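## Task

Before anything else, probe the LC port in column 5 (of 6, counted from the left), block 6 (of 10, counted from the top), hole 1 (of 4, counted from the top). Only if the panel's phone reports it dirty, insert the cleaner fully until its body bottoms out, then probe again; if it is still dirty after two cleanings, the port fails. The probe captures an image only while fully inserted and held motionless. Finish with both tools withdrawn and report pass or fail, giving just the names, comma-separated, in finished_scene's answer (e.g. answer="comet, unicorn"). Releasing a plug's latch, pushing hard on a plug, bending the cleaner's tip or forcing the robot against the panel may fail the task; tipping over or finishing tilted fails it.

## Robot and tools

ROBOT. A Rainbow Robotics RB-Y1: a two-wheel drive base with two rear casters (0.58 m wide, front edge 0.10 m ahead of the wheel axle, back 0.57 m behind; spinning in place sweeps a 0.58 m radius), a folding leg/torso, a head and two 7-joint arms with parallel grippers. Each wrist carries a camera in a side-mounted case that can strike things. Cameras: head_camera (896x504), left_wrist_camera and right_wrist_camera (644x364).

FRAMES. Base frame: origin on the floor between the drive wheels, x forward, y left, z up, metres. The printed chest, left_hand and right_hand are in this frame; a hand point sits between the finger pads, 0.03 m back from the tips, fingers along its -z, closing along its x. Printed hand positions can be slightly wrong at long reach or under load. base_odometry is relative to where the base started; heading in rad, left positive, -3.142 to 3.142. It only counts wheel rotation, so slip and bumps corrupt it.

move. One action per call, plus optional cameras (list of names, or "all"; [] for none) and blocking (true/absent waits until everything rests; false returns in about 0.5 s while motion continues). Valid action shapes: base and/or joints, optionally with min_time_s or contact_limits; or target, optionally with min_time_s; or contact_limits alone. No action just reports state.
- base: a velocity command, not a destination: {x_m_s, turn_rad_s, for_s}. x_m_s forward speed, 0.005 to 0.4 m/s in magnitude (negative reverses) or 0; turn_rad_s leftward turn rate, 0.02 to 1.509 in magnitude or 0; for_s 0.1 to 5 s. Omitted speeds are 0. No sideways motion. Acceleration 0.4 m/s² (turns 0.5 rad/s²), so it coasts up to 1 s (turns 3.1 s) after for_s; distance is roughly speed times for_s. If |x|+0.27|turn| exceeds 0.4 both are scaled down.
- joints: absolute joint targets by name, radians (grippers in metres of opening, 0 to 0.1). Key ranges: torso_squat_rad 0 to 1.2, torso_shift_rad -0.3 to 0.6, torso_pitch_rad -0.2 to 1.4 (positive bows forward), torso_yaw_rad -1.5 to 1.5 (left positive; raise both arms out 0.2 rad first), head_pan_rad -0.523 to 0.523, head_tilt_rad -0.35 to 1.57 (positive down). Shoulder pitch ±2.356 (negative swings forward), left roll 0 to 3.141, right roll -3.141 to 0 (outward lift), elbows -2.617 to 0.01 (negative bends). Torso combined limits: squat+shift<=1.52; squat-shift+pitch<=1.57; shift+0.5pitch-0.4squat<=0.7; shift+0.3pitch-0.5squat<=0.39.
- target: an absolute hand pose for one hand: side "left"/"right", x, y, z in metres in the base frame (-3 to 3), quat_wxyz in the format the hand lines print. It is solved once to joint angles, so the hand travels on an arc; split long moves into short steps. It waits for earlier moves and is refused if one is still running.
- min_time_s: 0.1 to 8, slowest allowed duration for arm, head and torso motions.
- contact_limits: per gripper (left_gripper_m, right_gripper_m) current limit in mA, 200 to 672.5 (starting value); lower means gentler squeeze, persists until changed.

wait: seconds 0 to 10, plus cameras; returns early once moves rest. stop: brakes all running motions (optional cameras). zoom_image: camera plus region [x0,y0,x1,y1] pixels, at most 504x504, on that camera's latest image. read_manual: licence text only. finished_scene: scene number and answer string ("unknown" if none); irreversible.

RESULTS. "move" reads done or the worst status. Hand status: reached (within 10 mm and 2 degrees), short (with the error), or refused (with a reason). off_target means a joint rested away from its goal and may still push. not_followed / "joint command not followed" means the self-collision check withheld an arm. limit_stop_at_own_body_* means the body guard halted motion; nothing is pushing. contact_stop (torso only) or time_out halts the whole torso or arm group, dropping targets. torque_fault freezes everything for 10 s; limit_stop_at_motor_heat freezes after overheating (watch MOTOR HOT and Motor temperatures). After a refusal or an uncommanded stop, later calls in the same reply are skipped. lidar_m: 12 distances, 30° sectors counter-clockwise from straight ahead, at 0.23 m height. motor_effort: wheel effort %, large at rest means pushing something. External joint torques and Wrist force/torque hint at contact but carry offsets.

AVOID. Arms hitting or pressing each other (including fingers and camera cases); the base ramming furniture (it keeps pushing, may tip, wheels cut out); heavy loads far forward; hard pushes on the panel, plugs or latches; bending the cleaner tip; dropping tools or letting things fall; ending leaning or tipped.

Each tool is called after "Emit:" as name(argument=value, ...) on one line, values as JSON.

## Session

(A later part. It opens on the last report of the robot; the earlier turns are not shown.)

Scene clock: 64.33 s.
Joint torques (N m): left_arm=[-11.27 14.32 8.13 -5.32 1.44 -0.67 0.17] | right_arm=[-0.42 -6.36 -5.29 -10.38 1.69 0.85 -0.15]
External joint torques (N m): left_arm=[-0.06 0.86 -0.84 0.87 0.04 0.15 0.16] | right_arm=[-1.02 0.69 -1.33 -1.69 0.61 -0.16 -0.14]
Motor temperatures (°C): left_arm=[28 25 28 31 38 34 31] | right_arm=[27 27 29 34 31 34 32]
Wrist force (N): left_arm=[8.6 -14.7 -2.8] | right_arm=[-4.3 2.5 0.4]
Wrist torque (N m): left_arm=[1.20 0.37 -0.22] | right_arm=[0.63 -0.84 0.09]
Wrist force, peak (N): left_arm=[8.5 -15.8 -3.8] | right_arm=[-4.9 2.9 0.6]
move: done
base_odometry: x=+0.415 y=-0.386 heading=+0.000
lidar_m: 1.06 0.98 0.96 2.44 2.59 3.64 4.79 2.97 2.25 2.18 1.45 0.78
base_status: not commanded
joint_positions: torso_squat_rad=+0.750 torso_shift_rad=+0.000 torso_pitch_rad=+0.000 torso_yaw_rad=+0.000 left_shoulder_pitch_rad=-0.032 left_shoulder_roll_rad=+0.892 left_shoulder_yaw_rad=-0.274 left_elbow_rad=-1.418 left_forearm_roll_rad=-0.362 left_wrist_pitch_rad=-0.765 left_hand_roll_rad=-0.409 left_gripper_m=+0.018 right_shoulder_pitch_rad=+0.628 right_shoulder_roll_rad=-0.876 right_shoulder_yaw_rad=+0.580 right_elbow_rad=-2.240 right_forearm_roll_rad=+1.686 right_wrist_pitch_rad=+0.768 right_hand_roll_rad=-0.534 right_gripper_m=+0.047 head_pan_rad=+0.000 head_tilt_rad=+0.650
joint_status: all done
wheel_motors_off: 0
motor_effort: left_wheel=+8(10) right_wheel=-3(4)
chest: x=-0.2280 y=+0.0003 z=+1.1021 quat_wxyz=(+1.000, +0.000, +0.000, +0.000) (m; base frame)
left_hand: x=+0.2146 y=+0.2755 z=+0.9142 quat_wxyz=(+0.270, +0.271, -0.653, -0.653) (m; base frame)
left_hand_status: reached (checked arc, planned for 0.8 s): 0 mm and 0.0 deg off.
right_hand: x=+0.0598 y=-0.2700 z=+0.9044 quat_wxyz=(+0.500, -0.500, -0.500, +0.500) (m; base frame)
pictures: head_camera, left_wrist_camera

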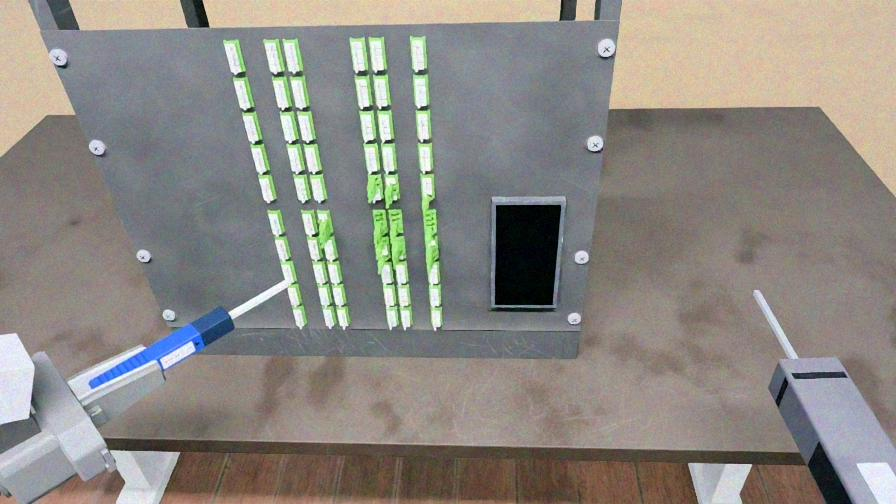

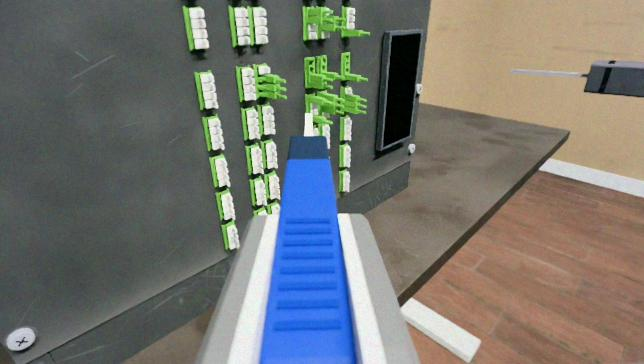

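Emit:
move(base={"x_m_s":-0.1,"for_s":1.0}, cameras=[])

Emit:
move(target={"side":"left","x":0.298,"y":0.258,"z":0.914,"quat_wxyz":[0.2989,0.2989,-0.6409,-0.6409]}, min_time_s=2, cameras=["head_camera","left_wrist_camera"])

Emit:
move(target={"side":"right","x":0.13,"y":-0.1,"z":0.935,"quat_wxyz":[0.5,-0.5,-0.5,0.5]}, min_time_s=2, cameras=["head_camera","left_wrist_camera"])

Scene clock: 74.10 s.
Joint torques (N m): left_arm=[-11.3 14.13 8.05 -5.43 1.6 -0.56 0.07] | right_arm=[-0.74 -6.93 -4.85 -10.36 1.74 0.99 -0.02]
External joint torques (N m): left_arm=[-0.09 0.67 -0.92 0.76 0.2 0.25 0.06] | right_arm=[-1.34 0.12 -0.89 -1.67 0.66 -0.02 -0.02]
Motor temperatures (°C): left_arm=[28 25 29 31 38 34 31] | right_arm=[27 27 29 34 31 34 32]
Wrist force (N): left_arm=[8.1 -14.7 -2.5] | right_arm=[-4.6 2.6 1.1]
Wrist torque (N m): left_arm=[1.15 0.31 -0.19] | right_arm=[0.60 -0.90 0.11]
Wrist force, peak (N): left_arm=[8.5 -16.0 -2.3] | right_arm=[-5.0 2.4 1.1]
move: done
base_odometry: x=+0.315 y=-0.386 heading=+0.001
lidar_m: 1.16 1.02 1.74 2.44 2.59 3.66 4.69 2.95 2.24 2.18 1.57 0.86
base_status: done (sent for 1 of 1 s)
joint_positions: torso_squat_rad=+0.750 torso_shift_rad=+0.000 torso_pitch_rad=+0.000 torso_yaw_rad=+0.000 left_shoulder_pitch_rad=-0.032 left_shoulder_roll_rad=+0.892 left_shoulder_yaw_rad=-0.274 left_elbow_rad=-1.418 left_forearm_roll_rad=-0.362 left_wrist_pitch_rad=-0.765 left_hand_roll_rad=-0.409 left_gripper_m=+0.018 right_shoulder_pitch_rad=+0.628 right_shoulder_roll_rad=-0.876 right_shoulder_yaw_rad=+0.580 right_elbow_rad=-2.240 right_forearm_roll_rad=+1.686 right_wrist_pitch_rad=+0.768 right_hand_roll_rad=-0.534 right_gripper_m=+0.047 head_pan_rad=+0.000 head_tilt_rad=+0.650
joint_status: not commanded
wheel_motors_off: 0
motor_effort: left_wheel=+5(42) right_wheel=-6(19)
chest: x=-0.2280 y=+0.0003 z=+1.1021 quat_wxyz=(+1.000, +0.000, +0.000, +0.000) (m; base frame)
left_hand: x=+0.2145 y=+0.2755 z=+0.9142 quat_wxyz=(+0.270, +0.271, -0.653, -0.653) (m; base frame)
right_hand: x=+0.0598 y=-0.2700 z=+0.9044 quat_wxyz=(+0.500, -0.500, -0.500, +0.500) (m; base frame)
pictures: none
No camera images: "cameras" was empty.

Scene clock: 76.43 s.
Joint torques (N m): left_arm=[-17.58 11.41 6.32 -5.94 1.15 -0.35 0.26] | right_arm=[-0.88 -6.59 -4.8 -10.36 1.76 0.87 -0.02]
External joint torques (N m): left_arm=[-1.89 -1.1 -1.99 0.8 -0.15 0.42 0.25] | right_arm=[-1.48 0.47 -0.85 -1.67 0.67 -0.15 -0.01]
Motor temperatures (°C): left_arm=[28 25 29 31 38 34 31] | right_arm=[27 27 29 34 31 34 32]
Wrist force (N): left_arm=[7.9 -14.6 -2.2] | right_arm=[-4.8 2.9 0.8]
Wrist torque (N m): left_arm=[1.20 0.25 -0.21] | right_arm=[0.56 -0.96 0.11]
Wrist force, peak (N): left_arm=[8.8 -15.8 -2.9] | right_arm=[-5.1 3.1 0.5]
move: done
base_odometry: x=+0.315 y=-0.386 heading=+0.001
lidar_m: 1.15 1.02 1.75 2.45 2.58 3.67 4.68 2.95 2.24 2.18 1.57 0.86
base_status: not commanded
joint_positions: torso_squat_rad=+0.750 torso_shift_rad=+0.000 torso_pitch_rad=+0.000 torso_yaw_rad=+0.000 left_shoulder_pitch_rad=-0.301 left_shoulder_roll_rad=+0.766 left_shoulder_yaw_rad=-0.350 left_elbow_rad=-1.176 left_forearm_roll_rad=-0.416 left_wrist_pitch_rad=-0.674 left_hand_roll_rad=-0.384 left_gripper_m=+0.018 right_shoulder_pitch_rad=+0.628 right_shoulder_roll_rad=-0.876 right_shoulder_yaw_rad=+0.580 right_elbow_rad=-2.240 right_forearm_roll_rad=+1.686 right_wrist_pitch_rad=+0.768 right_hand_roll_rad=-0.534 right_gripper_m=+0.047 head_pan_rad=+0.000 head_tilt_rad=+0.650
joint_status: all done
wheel_motors_off: 0
motor_effort: left_wheel=+4(6) right_wheel=-5(6)
chest: x=-0.2280 y=+0.0003 z=+1.1021 quat_wxyz=(+1.000, +0.000, +0.000, +0.000) (m; base frame)
left_hand: x=+0.2978 y=+0.2581 z=+0.9143 quat_wxyz=(+0.299, +0.299, -0.640, -0.641) (m; base frame)
left_hand_status: reached (checked arc, planned for 2.0 s): 0 mm and 0.1 deg off.
right_hand: x=+0.0598 y=-0.2700 z=+0.9044 quat_wxyz=(+0.500, -0.500, -0.500, +0.500) (m; base frame)
pictures: head_camera, left_wrist_camera

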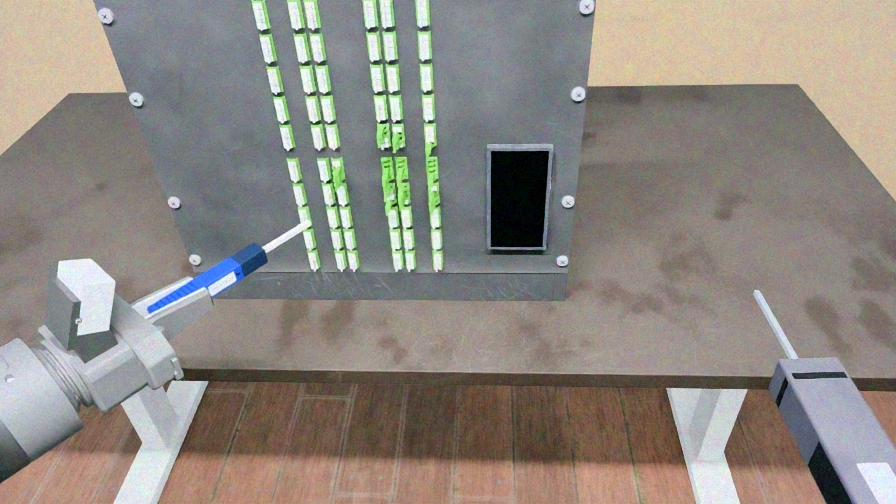

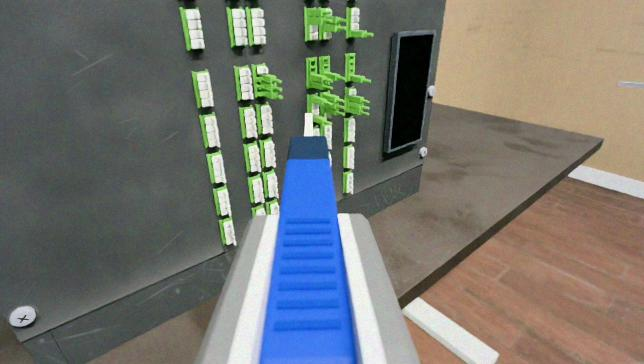

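Scene clock: 76.73 s.
Joint torques (N m): left_arm=[-17.14 11.58 6.57 -5.94 1.13 -0.37 0.26] | right_arm=[-0.69 -6.42 -4.99 -10.47 1.67 0.94 -0.1]
External joint torques (N m): left_arm=[-1.45 -0.93 -1.73 0.81 -0.17 0.4 0.24] | right_arm=[-1.29 0.63 -1.03 -1.77 0.59 -0.08 -0.09]
Motor temperatures (°C): left_arm=[28 25 29 31 38 34 31] | right_arm=[27 27 29 34 31 34 32]
Wrist force (N): left_arm=[8.2 -15.2 -2.7] | right_arm=[-4.5 1.9 0.5]
Wrist torque (N m): left_arm=[1.23 0.30 -0.18] | right_arm=[0.66 -0.90 0.09]
Wrist force, peak (N): left_arm=[8.6 -15.4 -2.4] | right_arm=[-4.8 2.7 1.4]
move: refused
base_odometry: x=+0.315 y=-0.386 heading=+0.001
lidar_m: 1.16 1.03 1.76 2.44 2.59 3.65 4.69 2.97 2.25 2.17 1.59 0.86
base_status: not commanded
joint_positions: torso_squat_rad=+0.750 torso_shift_rad=+0.000 torso_pitch_rad=+0.000 torso_yaw_rad=+0.000 left_shoulder_pitch_rad=-0.301 left_shoulder_roll_rad=+0.766 left_shoulder_yaw_rad=-0.350 left_elbow_rad=-1.176 left_forearm_roll_rad=-0.416 left_wrist_pitch_rad=-0.674 left_hand_roll_rad=-0.384 left_gripper_m=+0.018 right_shoulder_pitch_rad=+0.628 right_shoulder_roll_rad=-0.876 right_shoulder_yaw_rad=+0.580 right_elbow_rad=-2.240 right_forearm_roll_rad=+1.686 right_wrist_pitch_rad=+0.768 right_hand_roll_rad=-0.534 right_gripper_m=+0.047 head_pan_rad=+0.000 head_tilt_rad=+0.650
joint_status: not commanded
wheel_motors_off: 0
motor_effort: left_wheel=+5(6) right_wheel=-5(6)
chest: x=-0.2280 y=+0.0003 z=+1.1021 quat_wxyz=(+1.000, +0.000, +0.000, +0.000) (m; base frame)
left_hand: x=+0.2978 y=+0.2581 z=+0.9143 quat_wxyz=(+0.299, +0.299, -0.640, -0.641) (m; base frame)
right_hand: x=+0.0598 y=-0.2700 z=+0.9044 quat_wxyz=(+0.500, -0.500, -0.500, +0.500) (m; base frame)
right_hand_status: refused: the posture found for that pose stands 5 mm from the torso (limit 20 mm). Nothing moved. The solve starts from where the arm stands: from another posture it may find a clear one.
pictures: head_camera, left_wrist_camera

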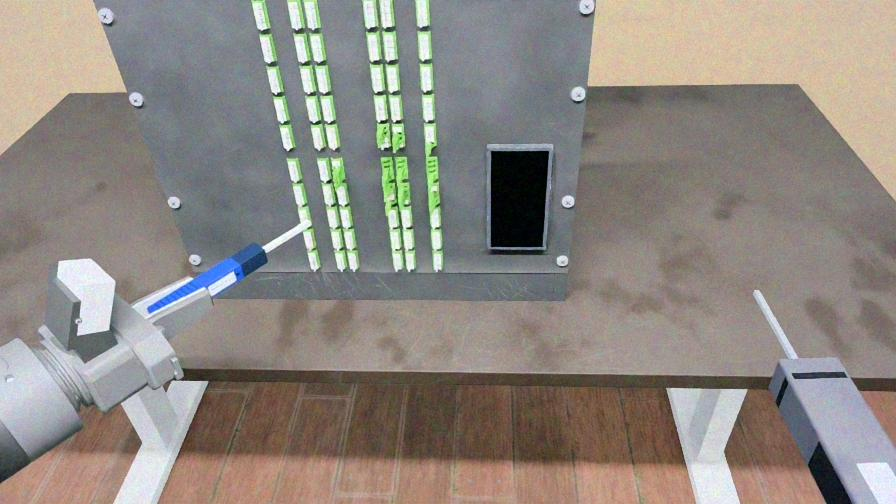

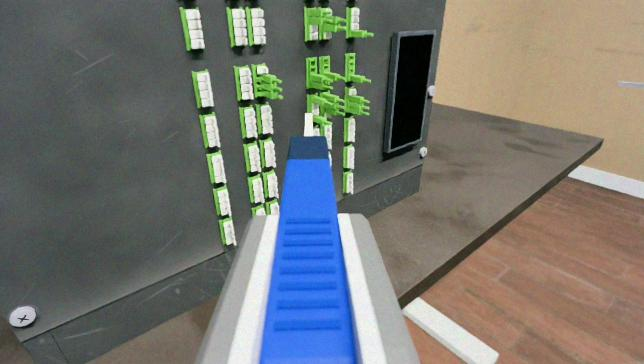

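Emit:
move(target={"side":"right","x":0.16,"y":-0.22,"z":0.93,"quat_wxyz":[0.5,-0.5,-0.5,0.5]}, cameras=[])

Emit:
move(target={"side":"right","x":0.18,"y":-0.1,"z":0.93,"quat_wxyz":[0.5,-0.5,-0.5,0.5]}, cameras=["head_camera"])

Scene clock: 79.37 s.
Joint torques (N m): left_arm=[-16.71 11.63 7.25 -6.01 1.25 -0.49 0.25] | right_arm=[-5.53 -5.31 -5.84 -11.21 2.18 -0.41 -0.23]
External joint torques (N m): left_arm=[-1.02 -0.88 -1.05 0.73 -0.04 0.28 0.24] | right_arm=[-0.63 -0.4 -1.2 -1.68 0.99 -0.37 -0.22]
Motor temperatures (°C): left_arm=[28 25 29 31 38 34 31] | right_arm=[27 27 29 34 31 34 32]
Wrist force (N): left_arm=[8.2 -15.0 -2.6] | right_arm=[-4.3 2.9 1.1]
Wrist torque (N m): left_arm=[1.21 0.33 -0.19] | right_arm=[0.57 -0.84 0.13]
Wrist force, peak (N): left_arm=[8.7 -15.7 -3.4] | right_arm=[-4.9 3.8 1.6]
move: done
base_odometry: x=+0.315 y=-0.386 heading=+0.001
lidar_m: 1.14 1.04 1.74 2.44 2.58 3.64 4.69 2.95 2.23 2.17 1.58 0.86
base_status: not commanded
joint_positions: torso_squat_rad=+0.750 torso_shift_rad=+0.000 torso_pitch_rad=+0.000 torso_yaw_rad=+0.000 left_shoulder_pitch_rad=-0.301 left_shoulder_roll_rad=+0.766 left_shoulder_yaw_rad=-0.350 left_elbow_rad=-1.175 left_forearm_roll_rad=-0.416 left_wrist_pitch_rad=-0.674 left_hand_roll_rad=-0.384 left_gripper_m=+0.018 right_shoulder_pitch_rad=+0.286 right_shoulder_roll_rad=-0.641 right_shoulder_yaw_rad=+0.556 right_elbow_rad=-2.197 right_forearm_roll_rad=+1.187 right_wrist_pitch_rad=+0.669 right_hand_roll_rad=+0.021 right_gripper_m=+0.047 head_pan_rad=+0.000 head_tilt_rad=+0.650
joint_status: all done
wheel_motors_off: 0
motor_effort: left_wheel=+4(6) right_wheel=-7(7)
chest: x=-0.2280 y=+0.0004 z=+1.1021 quat_wxyz=(+1.000, +0.000, +0.000, +0.000) (m; base frame)
left_hand: x=+0.2978 y=+0.2581 z=+0.9142 quat_wxyz=(+0.300, +0.299, -0.640, -0.641) (m; base frame)
right_hand: x=+0.1599 y=-0.2198 z=+0.9297 quat_wxyz=(+0.500, -0.500, -0.501, +0.500) (m; base frame)
right_hand_status: reached (checked arc, planned for 0.7 s): 0 mm and 0.1 deg off.
pictures: none
No camera images: "cameras" was empty.

Scene clock: 80.73 s.
Joint torques (N m): left_arm=[-16.1 11.63 7.18 -6.43 1.48 -0.39 0.18] | right_arm=[-8.34 0.84 -2.91 -11.63 2.21 -1.08 -0.26]
External joint torques (N m): left_arm=[-0.41 -0.88 -1.12 0.32 0.19 0.38 0.16] | right_arm=[-1.41 -0.95 -0.97 -1.58 0.84 -0.54 -0.26]
Motor temperatures (°C): left_arm=[28 25 29 31 38 34 31] | right_arm=[27 27 29 34 31 34 32]
Wrist force (N): left_arm=[8.6 -14.9 -3.2] | right_arm=[-4.5 2.7 0.5]
Wrist torque (N m): left_arm=[1.22 0.35 -0.20] | right_arm=[0.56 -0.89 0.09]
Wrist force, peak (N): left_arm=[8.6 -15.6 -2.5] | right_arm=[-5.8 2.5 1.1]
move: done
base_odometry: x=+0.315 y=-0.386 heading=+0.001
lidar_m: 1.15 1.02 1.74 2.44 2.58 3.66 4.69 2.95 2.24 2.18 1.57 0.86
base_status: not commanded
joint_positions: torso_squat_rad=+0.750 torso_shift_rad=+0.000 torso_pitch_rad=+0.000 torso_yaw_rad=+0.000 left_shoulder_pitch_rad=-0.301 left_shoulder_roll_rad=+0.766 left_shoulder_yaw_rad=-0.350 left_elbow_rad=-1.175 left_forearm_roll_rad=-0.416 left_wrist_pitch_rad=-0.674 left_hand_roll_rad=-0.384 left_gripper_m=+0.018 right_shoulder_pitch_rad=+0.115 right_shoulder_roll_rad=-0.288 right_shoulder_yaw_rad=+0.758 right_elbow_rad=-2.048 right_forearm_roll_rad=+1.238 right_wrist_pitch_rad=+0.798 right_hand_roll_rad=+0.276 right_gripper_m=+0.047 head_pan_rad=+0.000 head_tilt_rad=+0.650
joint_status: all done
wheel_motors_off: 0
motor_effort: left_wheel=+6(7) right_wheel=-6(7)
chest: x=-0.2280 y=+0.0004 z=+1.1021 quat_wxyz=(+1.000, +0.000, +0.000, +0.000) (m; base frame)
left_hand: x=+0.2979 y=+0.2581 z=+0.9143 quat_wxyz=(+0.299, +0.299, -0.640, -0.641) (m; base frame)
right_hand: x=+0.1794 y=-0.0998 z=+0.9300 quat_wxyz=(+0.500, -0.499, -0.500, +0.501) (m; base frame)
right_hand_status: reached (checked arc, planned for 0.7 s): 1 mm and 0.1 deg off.
pictures: head_camera

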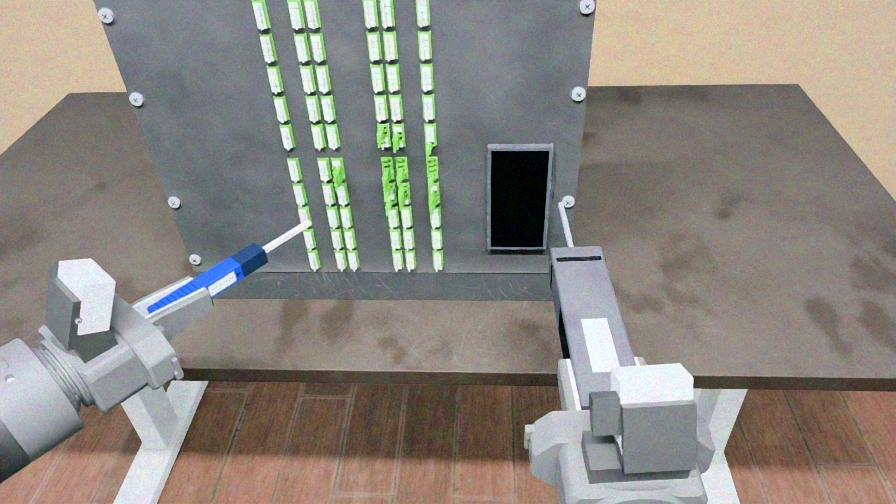

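Emit:
move(target={"side":"right","x":0.18,"y":0.0,"z":0.93,"quat_wxyz":[0.5,-0.5,-0.5,0.5]}, cameras=[])

Emit:
move(target={"side":"right","x":0.18,"y":0.06,"z":0.93,"quat_wxyz":[0.5,-0.5,-0.5,0.5]}, cameras=["head_camera","left_wrist_camera"])

Scene clock: 82.07 s.
Joint torques (N m): left_arm=[-16.34 12.35 7.29 -6.2 1.41 -0.5 0.23] | right_arm=[-8.16 0.81 -2.91 -11.48 2.16 -1.05 -0.16]
External joint torques (N m): left_arm=[-0.65 -0.16 -1.01 0.55 0.11 0.27 0.22] | right_arm=[-1.24 -0.98 -0.97 -1.43 0.78 -0.51 -0.16]
Motor temperatures (°C): left_arm=[28 25 29 31 38 34 31] | right_arm=[27 27 29 34 31 34 32]
Wrist force (N): left_arm=[8.4 -14.9 -2.8] | right_arm=[-4.0 2.5 1.1]
Wrist torque (N m): left_arm=[1.19 0.34 -0.20] | right_arm=[0.59 -0.83 0.12]
Wrist force, peak (N): left_arm=[8.8 -15.7 -3.0] | right_arm=[-4.8 2.9 0.9]
move: refused
base_odometry: x=+0.315 y=-0.386 heading=+0.001
lidar_m: 1.16 1.03 1.74 2.46 2.59 3.67 4.69 2.98 2.25 2.18 1.57 0.86
base_status: not commanded
joint_positions: torso_squat_rad=+0.750 torso_shift_rad=+0.000 torso_pitch_rad=+0.000 torso_yaw_rad=+0.000 left_shoulder_pitch_rad=-0.301 left_shoulder_roll_rad=+0.766 left_shoulder_yaw_rad=-0.350 left_elbow_rad=-1.175 left_forearm_roll_rad=-0.416 left_wrist_pitch_rad=-0.674 left_hand_roll_rad=-0.384 left_gripper_m=+0.018 right_shoulder_pitch_rad=+0.115 right_shoulder_roll_rad=-0.288 right_shoulder_yaw_rad=+0.758 right_elbow_rad=-2.048 right_forearm_roll_rad=+1.238 right_wrist_pitch_rad=+0.798 right_hand_roll_rad=+0.276 right_gripper_m=+0.047 head_pan_rad=+0.000 head_tilt_rad=+0.650
joint_status: not commanded
wheel_motors_off: 0
motor_effort: left_wheel=+5(6) right_wheel=-7(7)
chest: x=-0.2280 y=+0.0004 z=+1.1021 quat_wxyz=(+1.000, +0.000, +0.000, +0.000) (m; base frame)
left_hand: x=+0.2979 y=+0.2581 z=+0.9143 quat_wxyz=(+0.299, +0.299, -0.640, -0.641) (m; base frame)
right_hand: x=+0.1794 y=-0.0998 z=+0.9300 quat_wxyz=(+0.500, -0.499, -0.500, +0.501) (m; base frame)
right_hand_status: refused: the posture found for that pose stands 8 mm from the torso (limit 20 mm). Nothing moved. The solve starts from where the arm stands: from another posture it may find a clear one.
pictures: none
No camera images: "cameras" was empty.

not run: a stop that you did not command came earlier in this reply.

Emit:
move(base={"x_m_s":-0.08,"for_s":1.0}, cameras=[])

Emit:
move(joints={"torso_squat_rad":0.87,"head_tilt_rad":0.55}, cameras=[])

Emit:
move(target={"side":"left","x":0.378,"y":0.258,"z":0.914,"quat_wxyz":[0.2989,0.2989,-0.6409,-0.6409]}, min_time_s=2, cameras=["head_camera","left_wrist_camera"])

Emit:
move(target={"side":"right","x":0.23,"y":-0.05,"z":0.935,"quat_wxyz":[0.5,-0.5,-0.5,0.5]}, min_time_s=2, cameras=["head_camera","left_wrist_camera"])

Scene clock: 90.43 s.
Joint torques (N m): left_arm=[-16.08 11.96 7.31 -6.3 1.41 -0.5 0.16] | right_arm=[-8.58 1.11 -2.74 -11.75 2.15 -1.13 -0.23]
External joint torques (N m): left_arm=[-0.39 -0.55 -0.99 0.45 0.12 0.27 0.15] | right_arm=[-1.66 -0.67 -0.8 -1.7 0.78 -0.59 -0.23]
Motor temperatures (°C): left_arm=[29 25 29 31 38 34 31] | right_arm=[27 27 29 35 31 34 32]
Wrist force (N): left_arm=[8.4 -15.3 -2.4] | right_arm=[-4.8 2.4 0.5]
Wrist torque (N m): left_arm=[1.26 0.36 -0.22] | right_arm=[0.65 -0.91 0.08]
Wrist force, peak (N): left_arm=[8.5 -15.9 -3.0] | right_arm=[-5.1 2.7 0.9]
move: done
base_odometry: x=+0.235 y=-0.386 heading=+0.001
lidar_m: 1.23 1.08 1.87 2.45 2.60 3.67 4.60 2.96 2.24 2.17 1.67 0.93
base_status: done (sent for 1 of 1 s)
joint_positions: torso_squat_rad=+0.750 torso_shift_rad=+0.000 torso_pitch_rad=+0.000 torso_yaw_rad=+0.000 left_shoulder_pitch_rad=-0.301 left_shoulder_roll_rad=+0.766 left_shoulder_yaw_rad=-0.350 left_elbow_rad=-1.175 left_forearm_roll_rad=-0.416 left_wrist_pitch_rad=-0.674 left_hand_roll_rad=-0.384 left_gripper_m=+0.018 right_shoulder_pitch_rad=+0.115 right_shoulder_roll_rad=-0.288 right_shoulder_yaw_rad=+0.758 right_elbow_rad=-2.048 right_forearm_roll_rad=+1.238 right_wrist_pitch_rad=+0.798 right_hand_roll_rad=+0.276 right_gripper_m=+0.047 head_pan_rad=+0.000 head_tilt_rad=+0.650
joint_status: not commanded
wheel_motors_off: 0
motor_effort: left_wheel=+12(26) right_wheel=-4(24)
chest: x=-0.2281 y=+0.0004 z=+1.1021 quat_wxyz=(+1.000, +0.000, +0.000, +0.000) (m; base frame)
left_hand: x=+0.2978 y=+0.2581 z=+0.9144 quat_wxyz=(+0.299, +0.299, -0.640, -0.641) (m; base frame)
right_hand: x=+0.1793 y=-0.0999 z=+0.9300 quat_wxyz=(+0.500, -0.499, -0.500, +0.501) (m; base frame)
pictures: none
No camera images: "cameras" was empty.

Scene clock: 91.60 s.
Joint torques (N m): left_arm=[-16.41 12.02 7.13 -6.14 1.31 -0.5 0.3] | right_arm=[-8.87 0.83 -2.59 -12.19 2.07 -1.12 -0.27]
External joint torques (N m): left_arm=[-0.72 -0.48 -1.17 0.61 0.02 0.27 0.29] | right_arm=[-1.95 -0.95 -0.64 -2.14 0.7 -0.58 -0.26]
Motor temperatures (°C): left_arm=[29 25 29 31 38 34 31] | right_arm=[27 27 29 35 31 34 32]
Wrist force (N): left_arm=[8.3 -14.9 -2.4] | right_arm=[-4.8 2.8 0.7]
Wrist torque (N m): left_arm=[1.26 0.33 -0.18] | right_arm=[0.58 -0.95 0.09]
Wrist force, peak (N): left_arm=[8.1 -16.1 -2.6] | right_arm=[-5.3 2.2 0.8]
move: done
base_odometry: x=+0.235 y=-0.386 heading=+0.001
lidar_m: 1.24 1.09 1.85 2.45 2.59 3.65 4.61 2.96 2.23 2.17 1.68 0.92
base_status: not commanded
joint_positions: torso_squat_rad=+0.870 torso_shift_rad=+0.000 torso_pitch_rad=+0.000 torso_yaw_rad=+0.000 left_shoulder_pitch_rad=-0.301 left_shoulder_roll_rad=+0.766 left_shoulder_yaw_rad=-0.350 left_elbow_rad=-1.175 left_forearm_roll_rad=-0.416 left_wrist_pitch_rad=-0.674 left_hand_roll_rad=-0.384 left_gripper_m=+0.018 right_shoulder_pitch_rad=+0.115 right_shoulder_roll_rad=-0.288 right_shoulder_yaw_rad=+0.758 right_elbow_rad=-2.048 right_forearm_roll_rad=+1.238 right_wrist_pitch_rad=+0.798 right_hand_roll_rad=+0.276 right_gripper_m=+0.047 head_pan_rad=+0.000 head_tilt_rad=+0.550
joint_status: all done
wheel_motors_off: 0
motor_effort: left_wheel=+11(13) right_wheel=-4(5)
chest: x=-0.2280 y=+0.0003 z=+1.0413 quat_wxyz=(+1.000, +0.000, +0.000, +0.000) (m; base frame)
left_hand: x=+0.2979 y=+0.2580 z=+0.8535 quat_wxyz=(+0.299, +0.299, -0.640, -0.641) (m; base frame)
right_hand: x=+0.1793 y=-0.0999 z=+0.8691 quat_wxyz=(+0.500, -0.499, -0.500, +0.501) (m; base frame)
pictures: none
No camera images: "cameras" was empty.

Scene clock: 93.93 s.
Joint torques (N m): left_arm=[-21.44 11.91 5.86 -5.43 1.29 -0.31 0.16] | right_arm=[-8.82 1.07 -3.12 -12.11 2.08 -1.11 -0.27]
External joint torques (N m): left_arm=[-0.81 -1.1 -1.8 0.86 -0.13 0.17 0.15] | right_arm=[-1.89 -0.72 -1.18 -2.06 0.71 -0.57 -0.26]
Motor temperatures (°C): left_arm=[29 25 29 31 38 34 31] | right_arm=[27 27 29 35 31 34 32]
Wrist force (N): left_arm=[8.7 -14.9 -2.6] | right_arm=[-4.5 2.4 0.8]
Wrist torque (N m): left_arm=[1.20 0.36 -0.16] | right_arm=[0.59 -0.88 0.09]
Wrist force, peak (N): left_arm=[8.5 -15.7 -3.6] | right_arm=[-5.0 2.3 1.0]
move: done
base_odometry: x=+0.235 y=-0.386 heading=+0.001
lidar_m: 1.24 1.08 1.87 2.45 2.58 3.66 4.61 2.96 2.22 2.17 1.69 0.92
base_status: not commanded
joint_positions: torso_squat_rad=+0.870 torso_shift_rad=+0.000 torso_pitch_rad=+0.000 torso_yaw_rad=+0.000 left_shoulder_pitch_rad=-0.643 left_shoulder_roll_rad=+0.747 left_shoulder_yaw_rad=-0.419 left_elbow_rad=-0.867 left_forearm_roll_rad=-0.478 left_wrist_pitch_rad=-0.724 left_hand_roll_rad=-0.237 left_gripper_m=+0.018 right_shoulder_pitch_rad=+0.115 right_shoulder_roll_rad=-0.288 right_shoulder_yaw_rad=+0.758 right_elbow_rad=-2.048 right_forearm_roll_rad=+1.238 right_wrist_pitch_rad=+0.798 right_hand_roll_rad=+0.276 right_gripper_m=+0.047 head_pan_rad=+0.000 head_tilt_rad=+0.550
joint_status: all done
wheel_motors_off: 0
motor_effort: left_wheel=+12(13) right_wheel=-5(5)
chest: x=-0.2280 y=+0.0003 z=+1.0413 quat_wxyz=(+1.000, +0.000, +0.000, +0.000) (m; base frame)
left_hand: x=+0.3772 y=+0.2578 z=+0.9146 quat_wxyz=(+0.302, +0.301, -0.639, -0.641) (m; base frame)
left_hand_status: reached (checked arc, planned for 2.0 s): 1 mm and 0.5 deg off.
right_hand: x=+0.1793 y=-0.0999 z=+0.8691 quat_wxyz=(+0.500, -0.499, -0.500, +0.501) (m; base frame)
pictures: head_camera, left_wrist_camera

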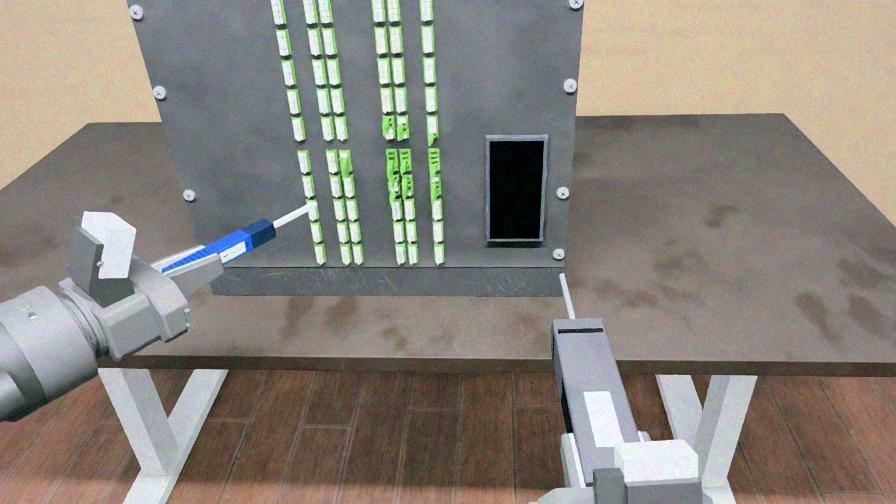

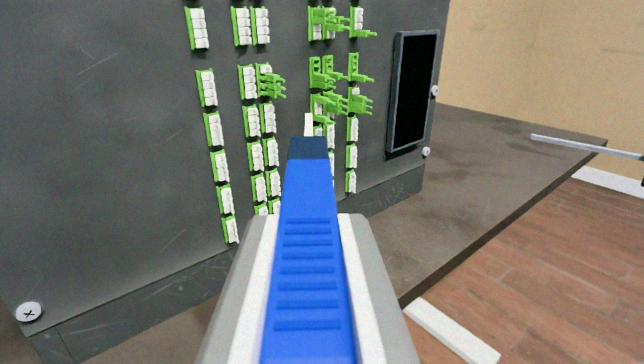

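Scene clock: 96.27 s.
Joint torques (N m): left_arm=[-21.76 11.79 6.16 -5.63 1.43 -0.45 0.26] | right_arm=[-13.29 5.24 -2.76 -11.03 1.89 -1.8 0.08]
External joint torques (N m): left_arm=[-1.13 -1.22 -1.5 0.67 0.02 0.04 0.25] | right_arm=[-2.62 0.67 -1.16 -1.42 0.56 -0.68 0.08]
Motor temperatures (°C): left_arm=[29 25 29 31 38 34 31] | right_arm=[27 27 29 35 31 34 32]
Wrist force (N): left_arm=[8.9 -15.0 -2.8] | right_arm=[-4.4 2.4 0.9]
Wrist torque (N m): left_arm=[1.26 0.43 -0.18] | right_arm=[0.60 -0.90 0.12]
Wrist force, peak (N): left_arm=[9.0 -15.7 -2.9] | right_arm=[-5.0 2.1 0.5]
move: done
base_odometry: x=+0.235 y=-0.386 heading=+0.001
lidar_m: 1.23 1.10 1.85 2.46 2.59 3.66 4.61 2.95 2.24 2.17 1.68 0.93
base_status: not commanded
joint_positions: torso_squat_rad=+0.870 torso_shift_rad=+0.000 torso_pitch_rad=+0.000 torso_yaw_rad=+0.000 left_shoulder_pitch_rad=-0.643 left_shoulder_roll_rad=+0.747 left_shoulder_yaw_rad=-0.419 left_elbow_rad=-0.866 left_forearm_roll_rad=-0.478 left_wrist_pitch_rad=-0.724 left_hand_roll_rad=-0.237 left_gripper_m=+0.018 right_shoulder_pitch_rad=-0.122 right_shoulder_roll_rad=-0.088 right_shoulder_yaw_rad=+0.702 right_elbow_rad=-2.003 right_forearm_roll_rad=+1.012 right_wrist_pitch_rad=+0.901 right_hand_roll_rad=+0.597 right_gripper_m=+0.047 head_pan_rad=+0.000 head_tilt_rad=+0.550
joint_status: all done
wheel_motors_off: 0
motor_effort: left_wheel=+11(13) right_wheel=-4(5)
chest: x=-0.2280 y=+0.0003 z=+1.0413 quat_wxyz=(+1.000, +0.000, +0.000, +0.000) (m; base frame)
left_hand: x=+0.3772 y=+0.2578 z=+0.9146 quat_wxyz=(+0.302, +0.301, -0.639, -0.641) (m; base frame)
right_hand: x=+0.2297 y=-0.0500 z=+0.9347 quat_wxyz=(+0.500, -0.500, -0.500, +0.500) (m; base frame)
right_hand_status: reached (checked arc, planned for 2.0 s): 0 mm and 0.0 deg off.
pictures: head_camera, left_wrist_camera

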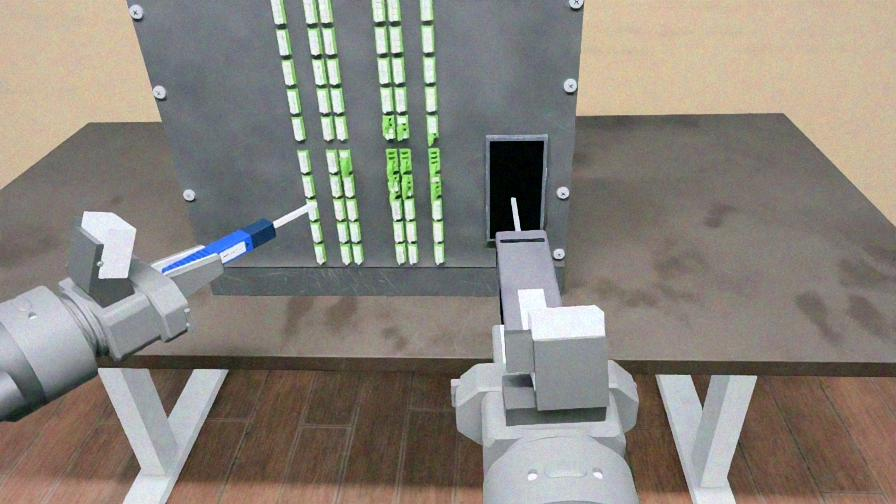

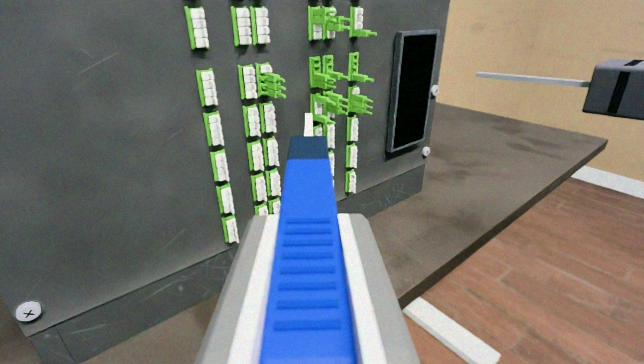

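Emit:
zoom_image(camera="left_wrist_camera", region=[290, 30, 390, 130])

Emit:
zoom_image(camera="head_camera", region=[360, 110, 460, 210])

Emit:
zoom_image(camera="left_wrist_camera", region=[460, 50, 600, 120])

Scaled by 5.040 from the camera's 644x364 image, which has a finer 1265x715 frame.

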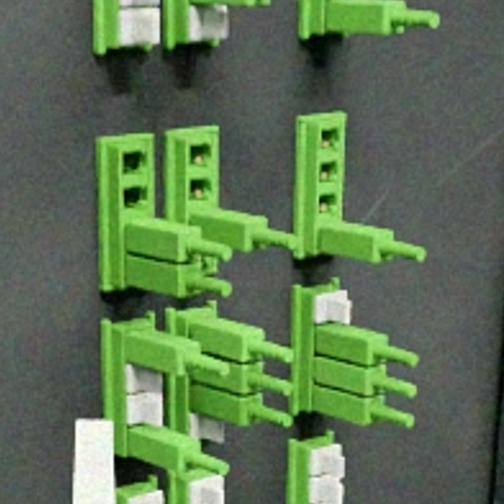

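Scaled by 5.040 from the camera's 896x504 image, which has a finer 1280x720 frame.

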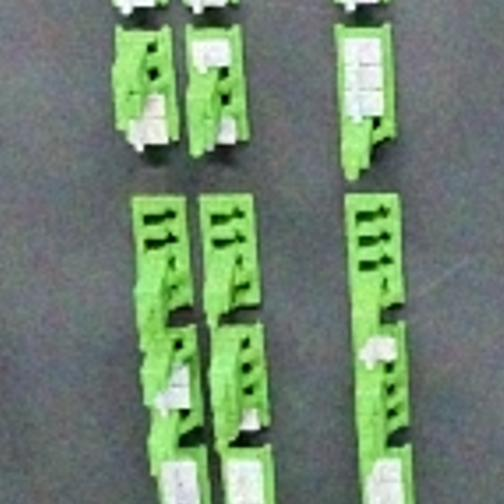

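Scaled by 3.600 from the camera's 644x364 image, which has a finer 1265x715 frame.

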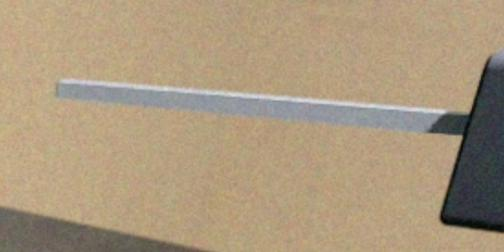

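Emit:
zoom_image(camera="head_camera", region=[480, 180, 580, 280])

Scaled by 5.040 from the camera's 896x504 image, which has a finer 1280x720 frame.

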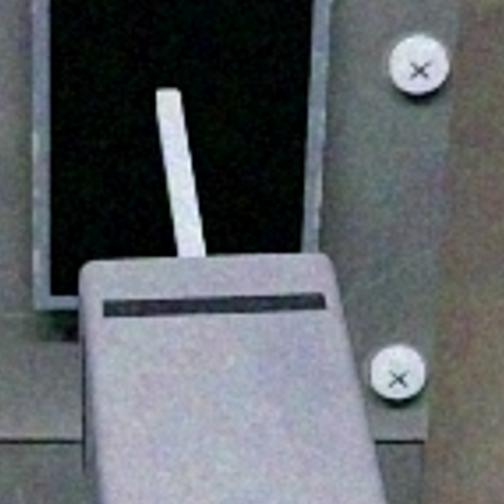

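Emit:
move(target={"side":"right","x":0.24,"y":0.07,"z":0.936,"quat_wxyz":[0.4801,-0.5083,-0.5197,0.4908]}, min_time_s=2.5, cameras=["head_camera","left_wrist_camera"])

Emit:
zoom_image(camera="head_camera", region=[360, 110, 460, 210])

Emit:
zoom_image(camera="left_wrist_camera", region=[300, 30, 460, 130])

Scene clock: 112.83 s.
Joint torques (N m): left_arm=[-22.05 12.04 6.18 -5.47 1.44 -0.28 0.13] | right_arm=[-17.43 6.4 -3.9 -9.45 2.93 -0.86 -0.34]
External joint torques (N m): left_arm=[-1.42 -0.97 -1.48 0.82 0.02 0.2 0.12] | right_arm=[-3.02 0.46 0.79 -1.07 1.1 -0.44 -0.34]
Motor temperatures (°C): left_arm=[30 25 29 31 38 34 31] | right_arm=[27 27 29 35 32 34 32]
Wrist force (N): left_arm=[8.0 -14.7 -2.7] | right_arm=[-4.5 2.0 0.9]
Wrist torque (N m): left_arm=[1.21 0.32 -0.21] | right_arm=[0.66 -0.92 0.08]
Wrist force, peak (N): left_arm=[8.9 -15.8 -2.9] | right_arm=[-5.7 2.7 0.5]
move: done
base_odometry: x=+0.235 y=-0.386 heading=+0.001
lidar_m: 1.23 1.09 1.87 2.45 2.59 3.67 4.61 2.96 2.23 2.17 1.68 0.93
base_status: not commanded
joint_positions: torso_squat_rad=+0.870 torso_shift_rad=+0.000 torso_pitch_rad=+0.000 torso_yaw_rad=+0.000 left_shoulder_pitch_rad=-0.643 left_shoulder_roll_rad=+0.747 left_shoulder_yaw_rad=-0.419 left_elbow_rad=-0.866 left_forearm_roll_rad=-0.478 left_wrist_pitch_rad=-0.724 left_hand_roll_rad=-0.237 left_gripper_m=+0.018 right_shoulder_pitch_rad=-0.581 right_shoulder_roll_rad=+0.000 right_shoulder_yaw_rad=+1.022 right_elbow_rad=-1.569 right_forearm_roll_rad=+1.057 right_wrist_pitch_rad=+1.256 right_hand_roll_rad=+0.217 right_gripper_m=+0.047 head_pan_rad=+0.000 head_tilt_rad=+0.550
joint_status: all done
wheel_motors_off: 0
motor_effort: left_wheel=+11(13) right_wheel=-4(5)
chest: x=-0.2280 y=+0.0003 z=+1.0413 quat_wxyz=(+1.000, +0.000, +0.000, +0.000) (m; base frame)
left_hand: x=+0.3772 y=+0.2578 z=+0.9146 quat_wxyz=(+0.302, +0.301, -0.639, -0.641) (m; base frame)
right_hand: x=+0.2401 y=+0.0697 z=+0.9357 quat_wxyz=(+0.480, -0.508, -0.520, +0.491) (m; base frame)
right_hand_status: reached (checked arc, planned for 2.5 s): 0 mm and 0.0 deg off.
pictures: head_camera, left_wrist_camera

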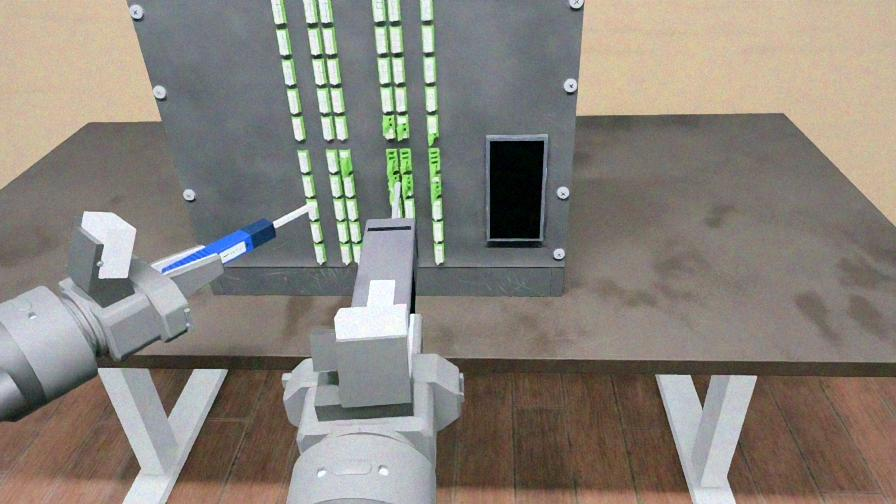

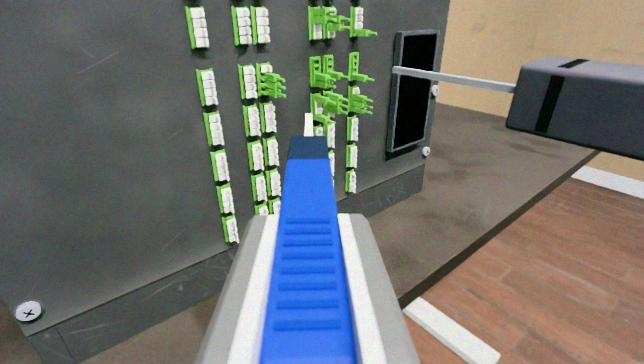

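Scaled by 5.040 from the camera's 896x504 image, which has a finer 1280x720 frame.

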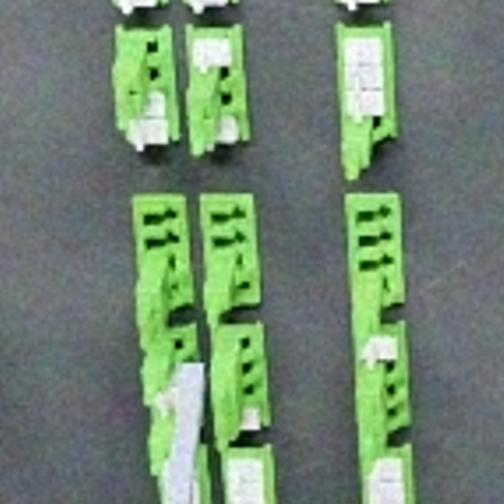

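Scaled by 3.150 from the camera's 644x364 image, which has a finer 1265x715 frame.

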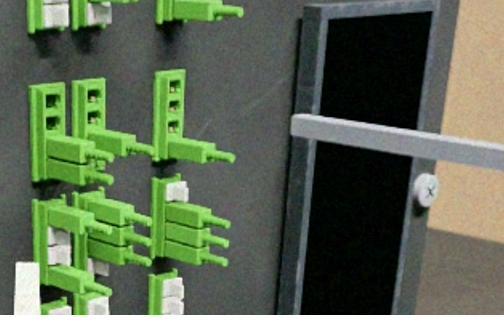

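Emit:
move(target={"side":"right","x":0.28,"y":0.067,"z":0.935,"quat_wxyz":[0.4801,-0.5083,-0.5197,0.4908]}, min_time_s=2, cameras=["head_camera","left_wrist_camera"])

Emit:
zoom_image(camera="head_camera", region=[370, 130, 450, 210])

Emit:
zoom_image(camera="left_wrist_camera", region=[310, 30, 410, 110])

Emit:
zoom_image(camera="left_wrist_camera", region=[360, 30, 520, 130])

Scene clock: 118.93 s.
Joint torques (N m): left_arm=[-22.19 11.92 5.61 -5.6 1.28 -0.35 0.2] | right_arm=[-19.13 5.38 -6.57 -9.13 2.52 -1.07 -0.35]
External joint torques (N m): left_arm=[-1.56 -1.09 -2.06 0.69 -0.13 0.14 0.18] | right_arm=[-2.87 0.75 -1.56 -0.87 0.73 -0.77 -0.35]
Motor temperatures (°C): left_arm=[30 25 29 31 38 34 31] | right_arm=[28 27 29 35 32 34 32]
Wrist force (N): left_arm=[8.2 -15.0 -3.4] | right_arm=[-4.6 2.8 1.1]
Wrist torque (N m): left_arm=[1.27 0.32 -0.20] | right_arm=[0.56 -0.93 0.12]
Wrist force, peak (N): left_arm=[9.1 -15.3 -3.3] | right_arm=[-4.9 2.9 1.5]
move: done
base_odometry: x=+0.235 y=-0.386 heading=+0.001
lidar_m: 1.23 1.10 1.87 2.45 2.60 3.66 4.61 2.95 2.23 2.17 1.68 0.93
base_status: not commanded
joint_positions: torso_squat_rad=+0.870 torso_shift_rad=+0.000 torso_pitch_rad=+0.000 torso_yaw_rad=+0.000 left_shoulder_pitch_rad=-0.643 left_shoulder_roll_rad=+0.747 left_shoulder_yaw_rad=-0.419 left_elbow_rad=-0.866 left_forearm_roll_rad=-0.478 left_wrist_pitch_rad=-0.724 left_hand_roll_rad=-0.237 left_gripper_m=+0.018 right_shoulder_pitch_rad=-0.668 right_shoulder_roll_rad=+0.000 right_shoulder_yaw_rad=+0.958 right_elbow_rad=-1.431 right_forearm_roll_rad=+1.013 right_wrist_pitch_rad=+1.174 right_hand_roll_rad=+0.153 right_gripper_m=+0.047 head_pan_rad=+0.000 head_tilt_rad=+0.550
joint_status: all done
wheel_motors_off: 0
motor_effort: left_wheel=+12(13) right_wheel=-4(5)
chest: x=-0.2280 y=+0.0003 z=+1.0413 quat_wxyz=(+1.000, +0.000, +0.000, +0.000) (m; base frame)
left_hand: x=+0.3772 y=+0.2578 z=+0.9146 quat_wxyz=(+0.302, +0.301, -0.639, -0.641) (m; base frame)
right_hand: x=+0.2796 y=+0.0666 z=+0.9348 quat_wxyz=(+0.480, -0.508, -0.519, +0.491) (m; base frame)
right_hand_status: reached (checked arc, planned for 2.0 s): 1 mm and 0.1 deg off.
pictures: head_camera, left_wrist_camera

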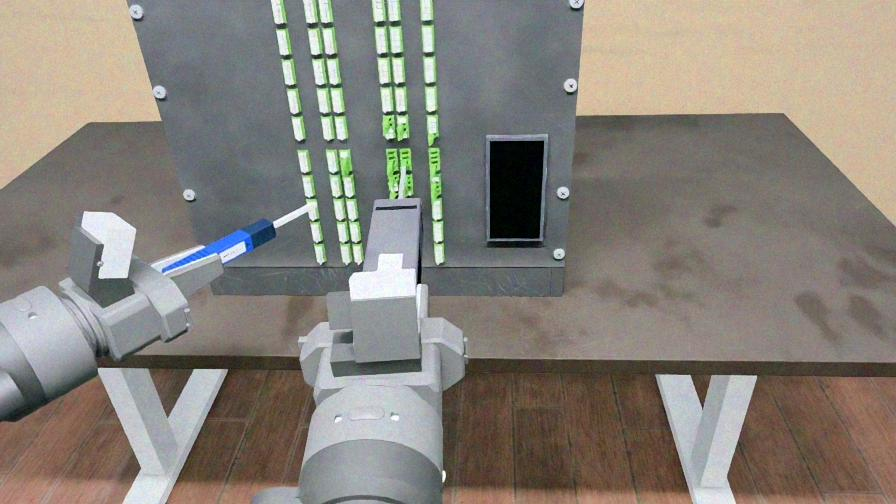

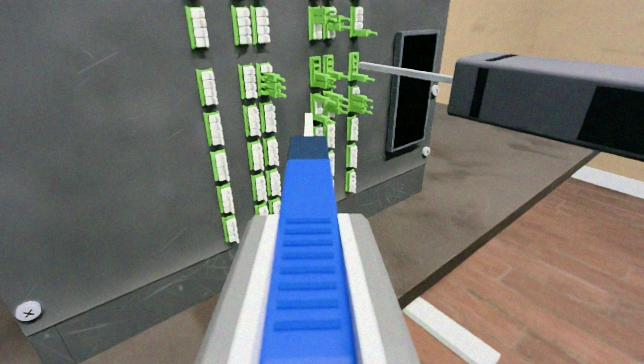

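Scaled by 6.300 from the camera's 896x504 image, which has a finer 1280x720 frame.

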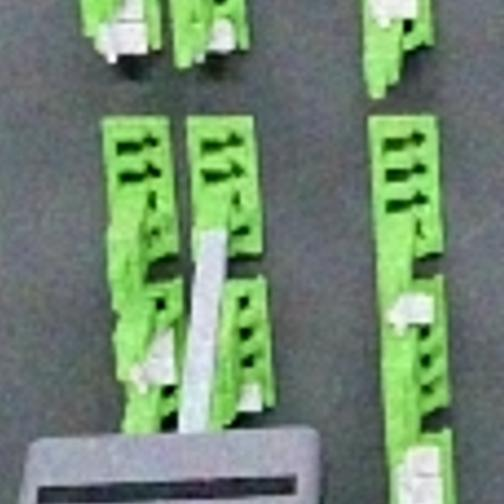

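Scaled by 5.040 from the camera's 644x364 image, which has a finer 1265x715 frame.

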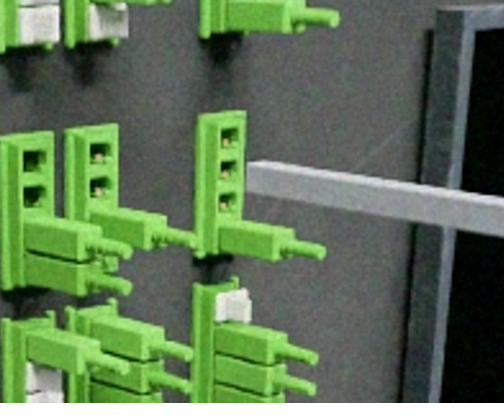

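Scaled by 3.150 from the camera's 644x364 image, which has a finer 1265x715 frame.

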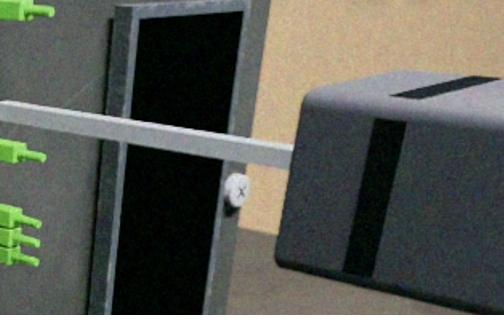

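Emit:
move(target={"side":"right","x":0.3,"y":0.071,"z":0.935,"quat_wxyz":[0.485,-0.5135,-0.5147,0.486]}, min_time_s=2, cameras=["head_camera","left_wrist_camera"])

Emit:
zoom_image(camera="head_camera", region=[370, 130, 450, 210])

Emit:
zoom_image(camera="left_wrist_camera", region=[310, 30, 410, 110])

Scene clock: 126.27 s.
Joint torques (N m): left_arm=[-21.87 12.04 6 -5.41 1.39 -0.32 0.21] | right_arm=[-21.02 3.77 -5.07 -8.23 2.53 -0.39 -0.31]
External joint torques (N m): left_arm=[-1.24 -0.97 -1.67 0.88 -0.03 0.17 0.19] | right_arm=[-3.39 0.52 0.6 -0.68 0.71 -0.27 -0.31]
Motor temperatures (°C): left_arm=[31 26 29 31 38 34 31] | right_arm=[28 27 29 35 32 34 32]
Wrist force (N): left_arm=[8.5 -14.5 -3.2] | right_arm=[-3.8 2.5 1.5]
Wrist torque (N m): left_arm=[1.20 0.32 -0.18] | right_arm=[0.58 -0.80 0.09]
Wrist force, peak (N): left_arm=[8.9 -15.6 -3.1] | right_arm=[-5.1 2.6 1.1]
move: done
base_odometry: x=+0.235 y=-0.386 heading=+0.001
lidar_m: 1.24 1.09 1.85 2.44 2.59 3.66 4.61 2.96 2.24 2.18 1.67 0.92
base_status: not commanded
joint_positions: torso_squat_rad=+0.870 torso_shift_rad=+0.000 torso_pitch_rad=+0.000 torso_yaw_rad=+0.000 left_shoulder_pitch_rad=-0.643 left_shoulder_roll_rad=+0.747 left_shoulder_yaw_rad=-0.419 left_elbow_rad=-0.866 left_forearm_roll_rad=-0.478 left_wrist_pitch_rad=-0.724 left_hand_roll_rad=-0.237 left_gripper_m=+0.018 right_shoulder_pitch_rad=-0.788 right_shoulder_roll_rad=+0.000 right_shoulder_yaw_rad=+0.993 right_elbow_rad=-1.304 right_forearm_roll_rad=+0.943 right_wrist_pitch_rad=+1.205 right_hand_roll_rad=+0.063 right_gripper_m=+0.047 head_pan_rad=+0.000 head_tilt_rad=+0.550
joint_status: all done
wheel_motors_off: 0
motor_effort: left_wheel=+12(14) right_wheel=-4(5)
chest: x=-0.2280 y=+0.0003 z=+1.0413 quat_wxyz=(+1.000, +0.000, +0.000, +0.000) (m; base frame)
left_hand: x=+0.3772 y=+0.2578 z=+0.9146 quat_wxyz=(+0.302, +0.301, -0.639, -0.641) (m; base frame)
right_hand: x=+0.3001 y=+0.0702 z=+0.9350 quat_wxyz=(+0.485, -0.513, -0.515, +0.486) (m; base frame)
right_hand_status: reached (checked arc, planned for 2.0 s): 1 mm and 0.1 deg off.
pictures: head_camera, left_wrist_camera

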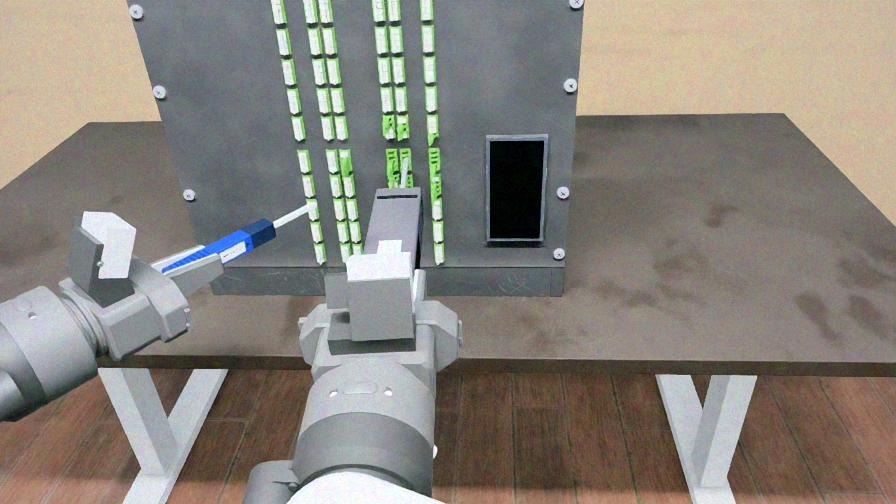

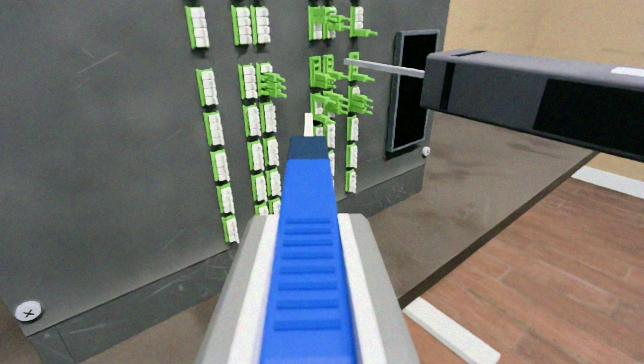

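Scaled by 6.300 from the camera's 896x504 image, which has a finer 1280x720 frame.

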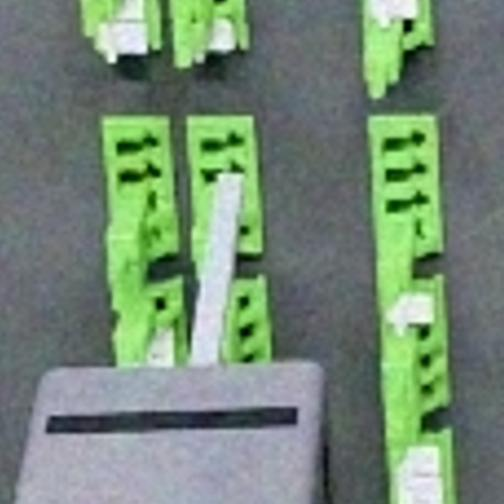

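Scaled by 5.040 from the camera's 644x364 image, which has a finer 1265x715 frame.

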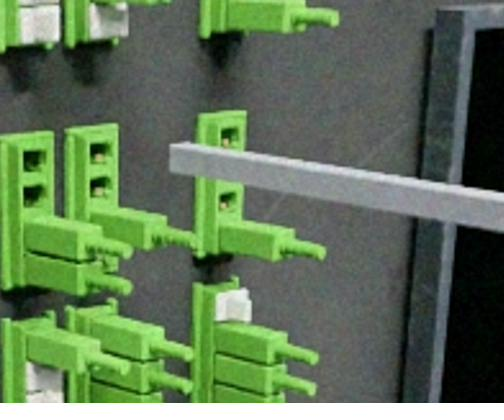

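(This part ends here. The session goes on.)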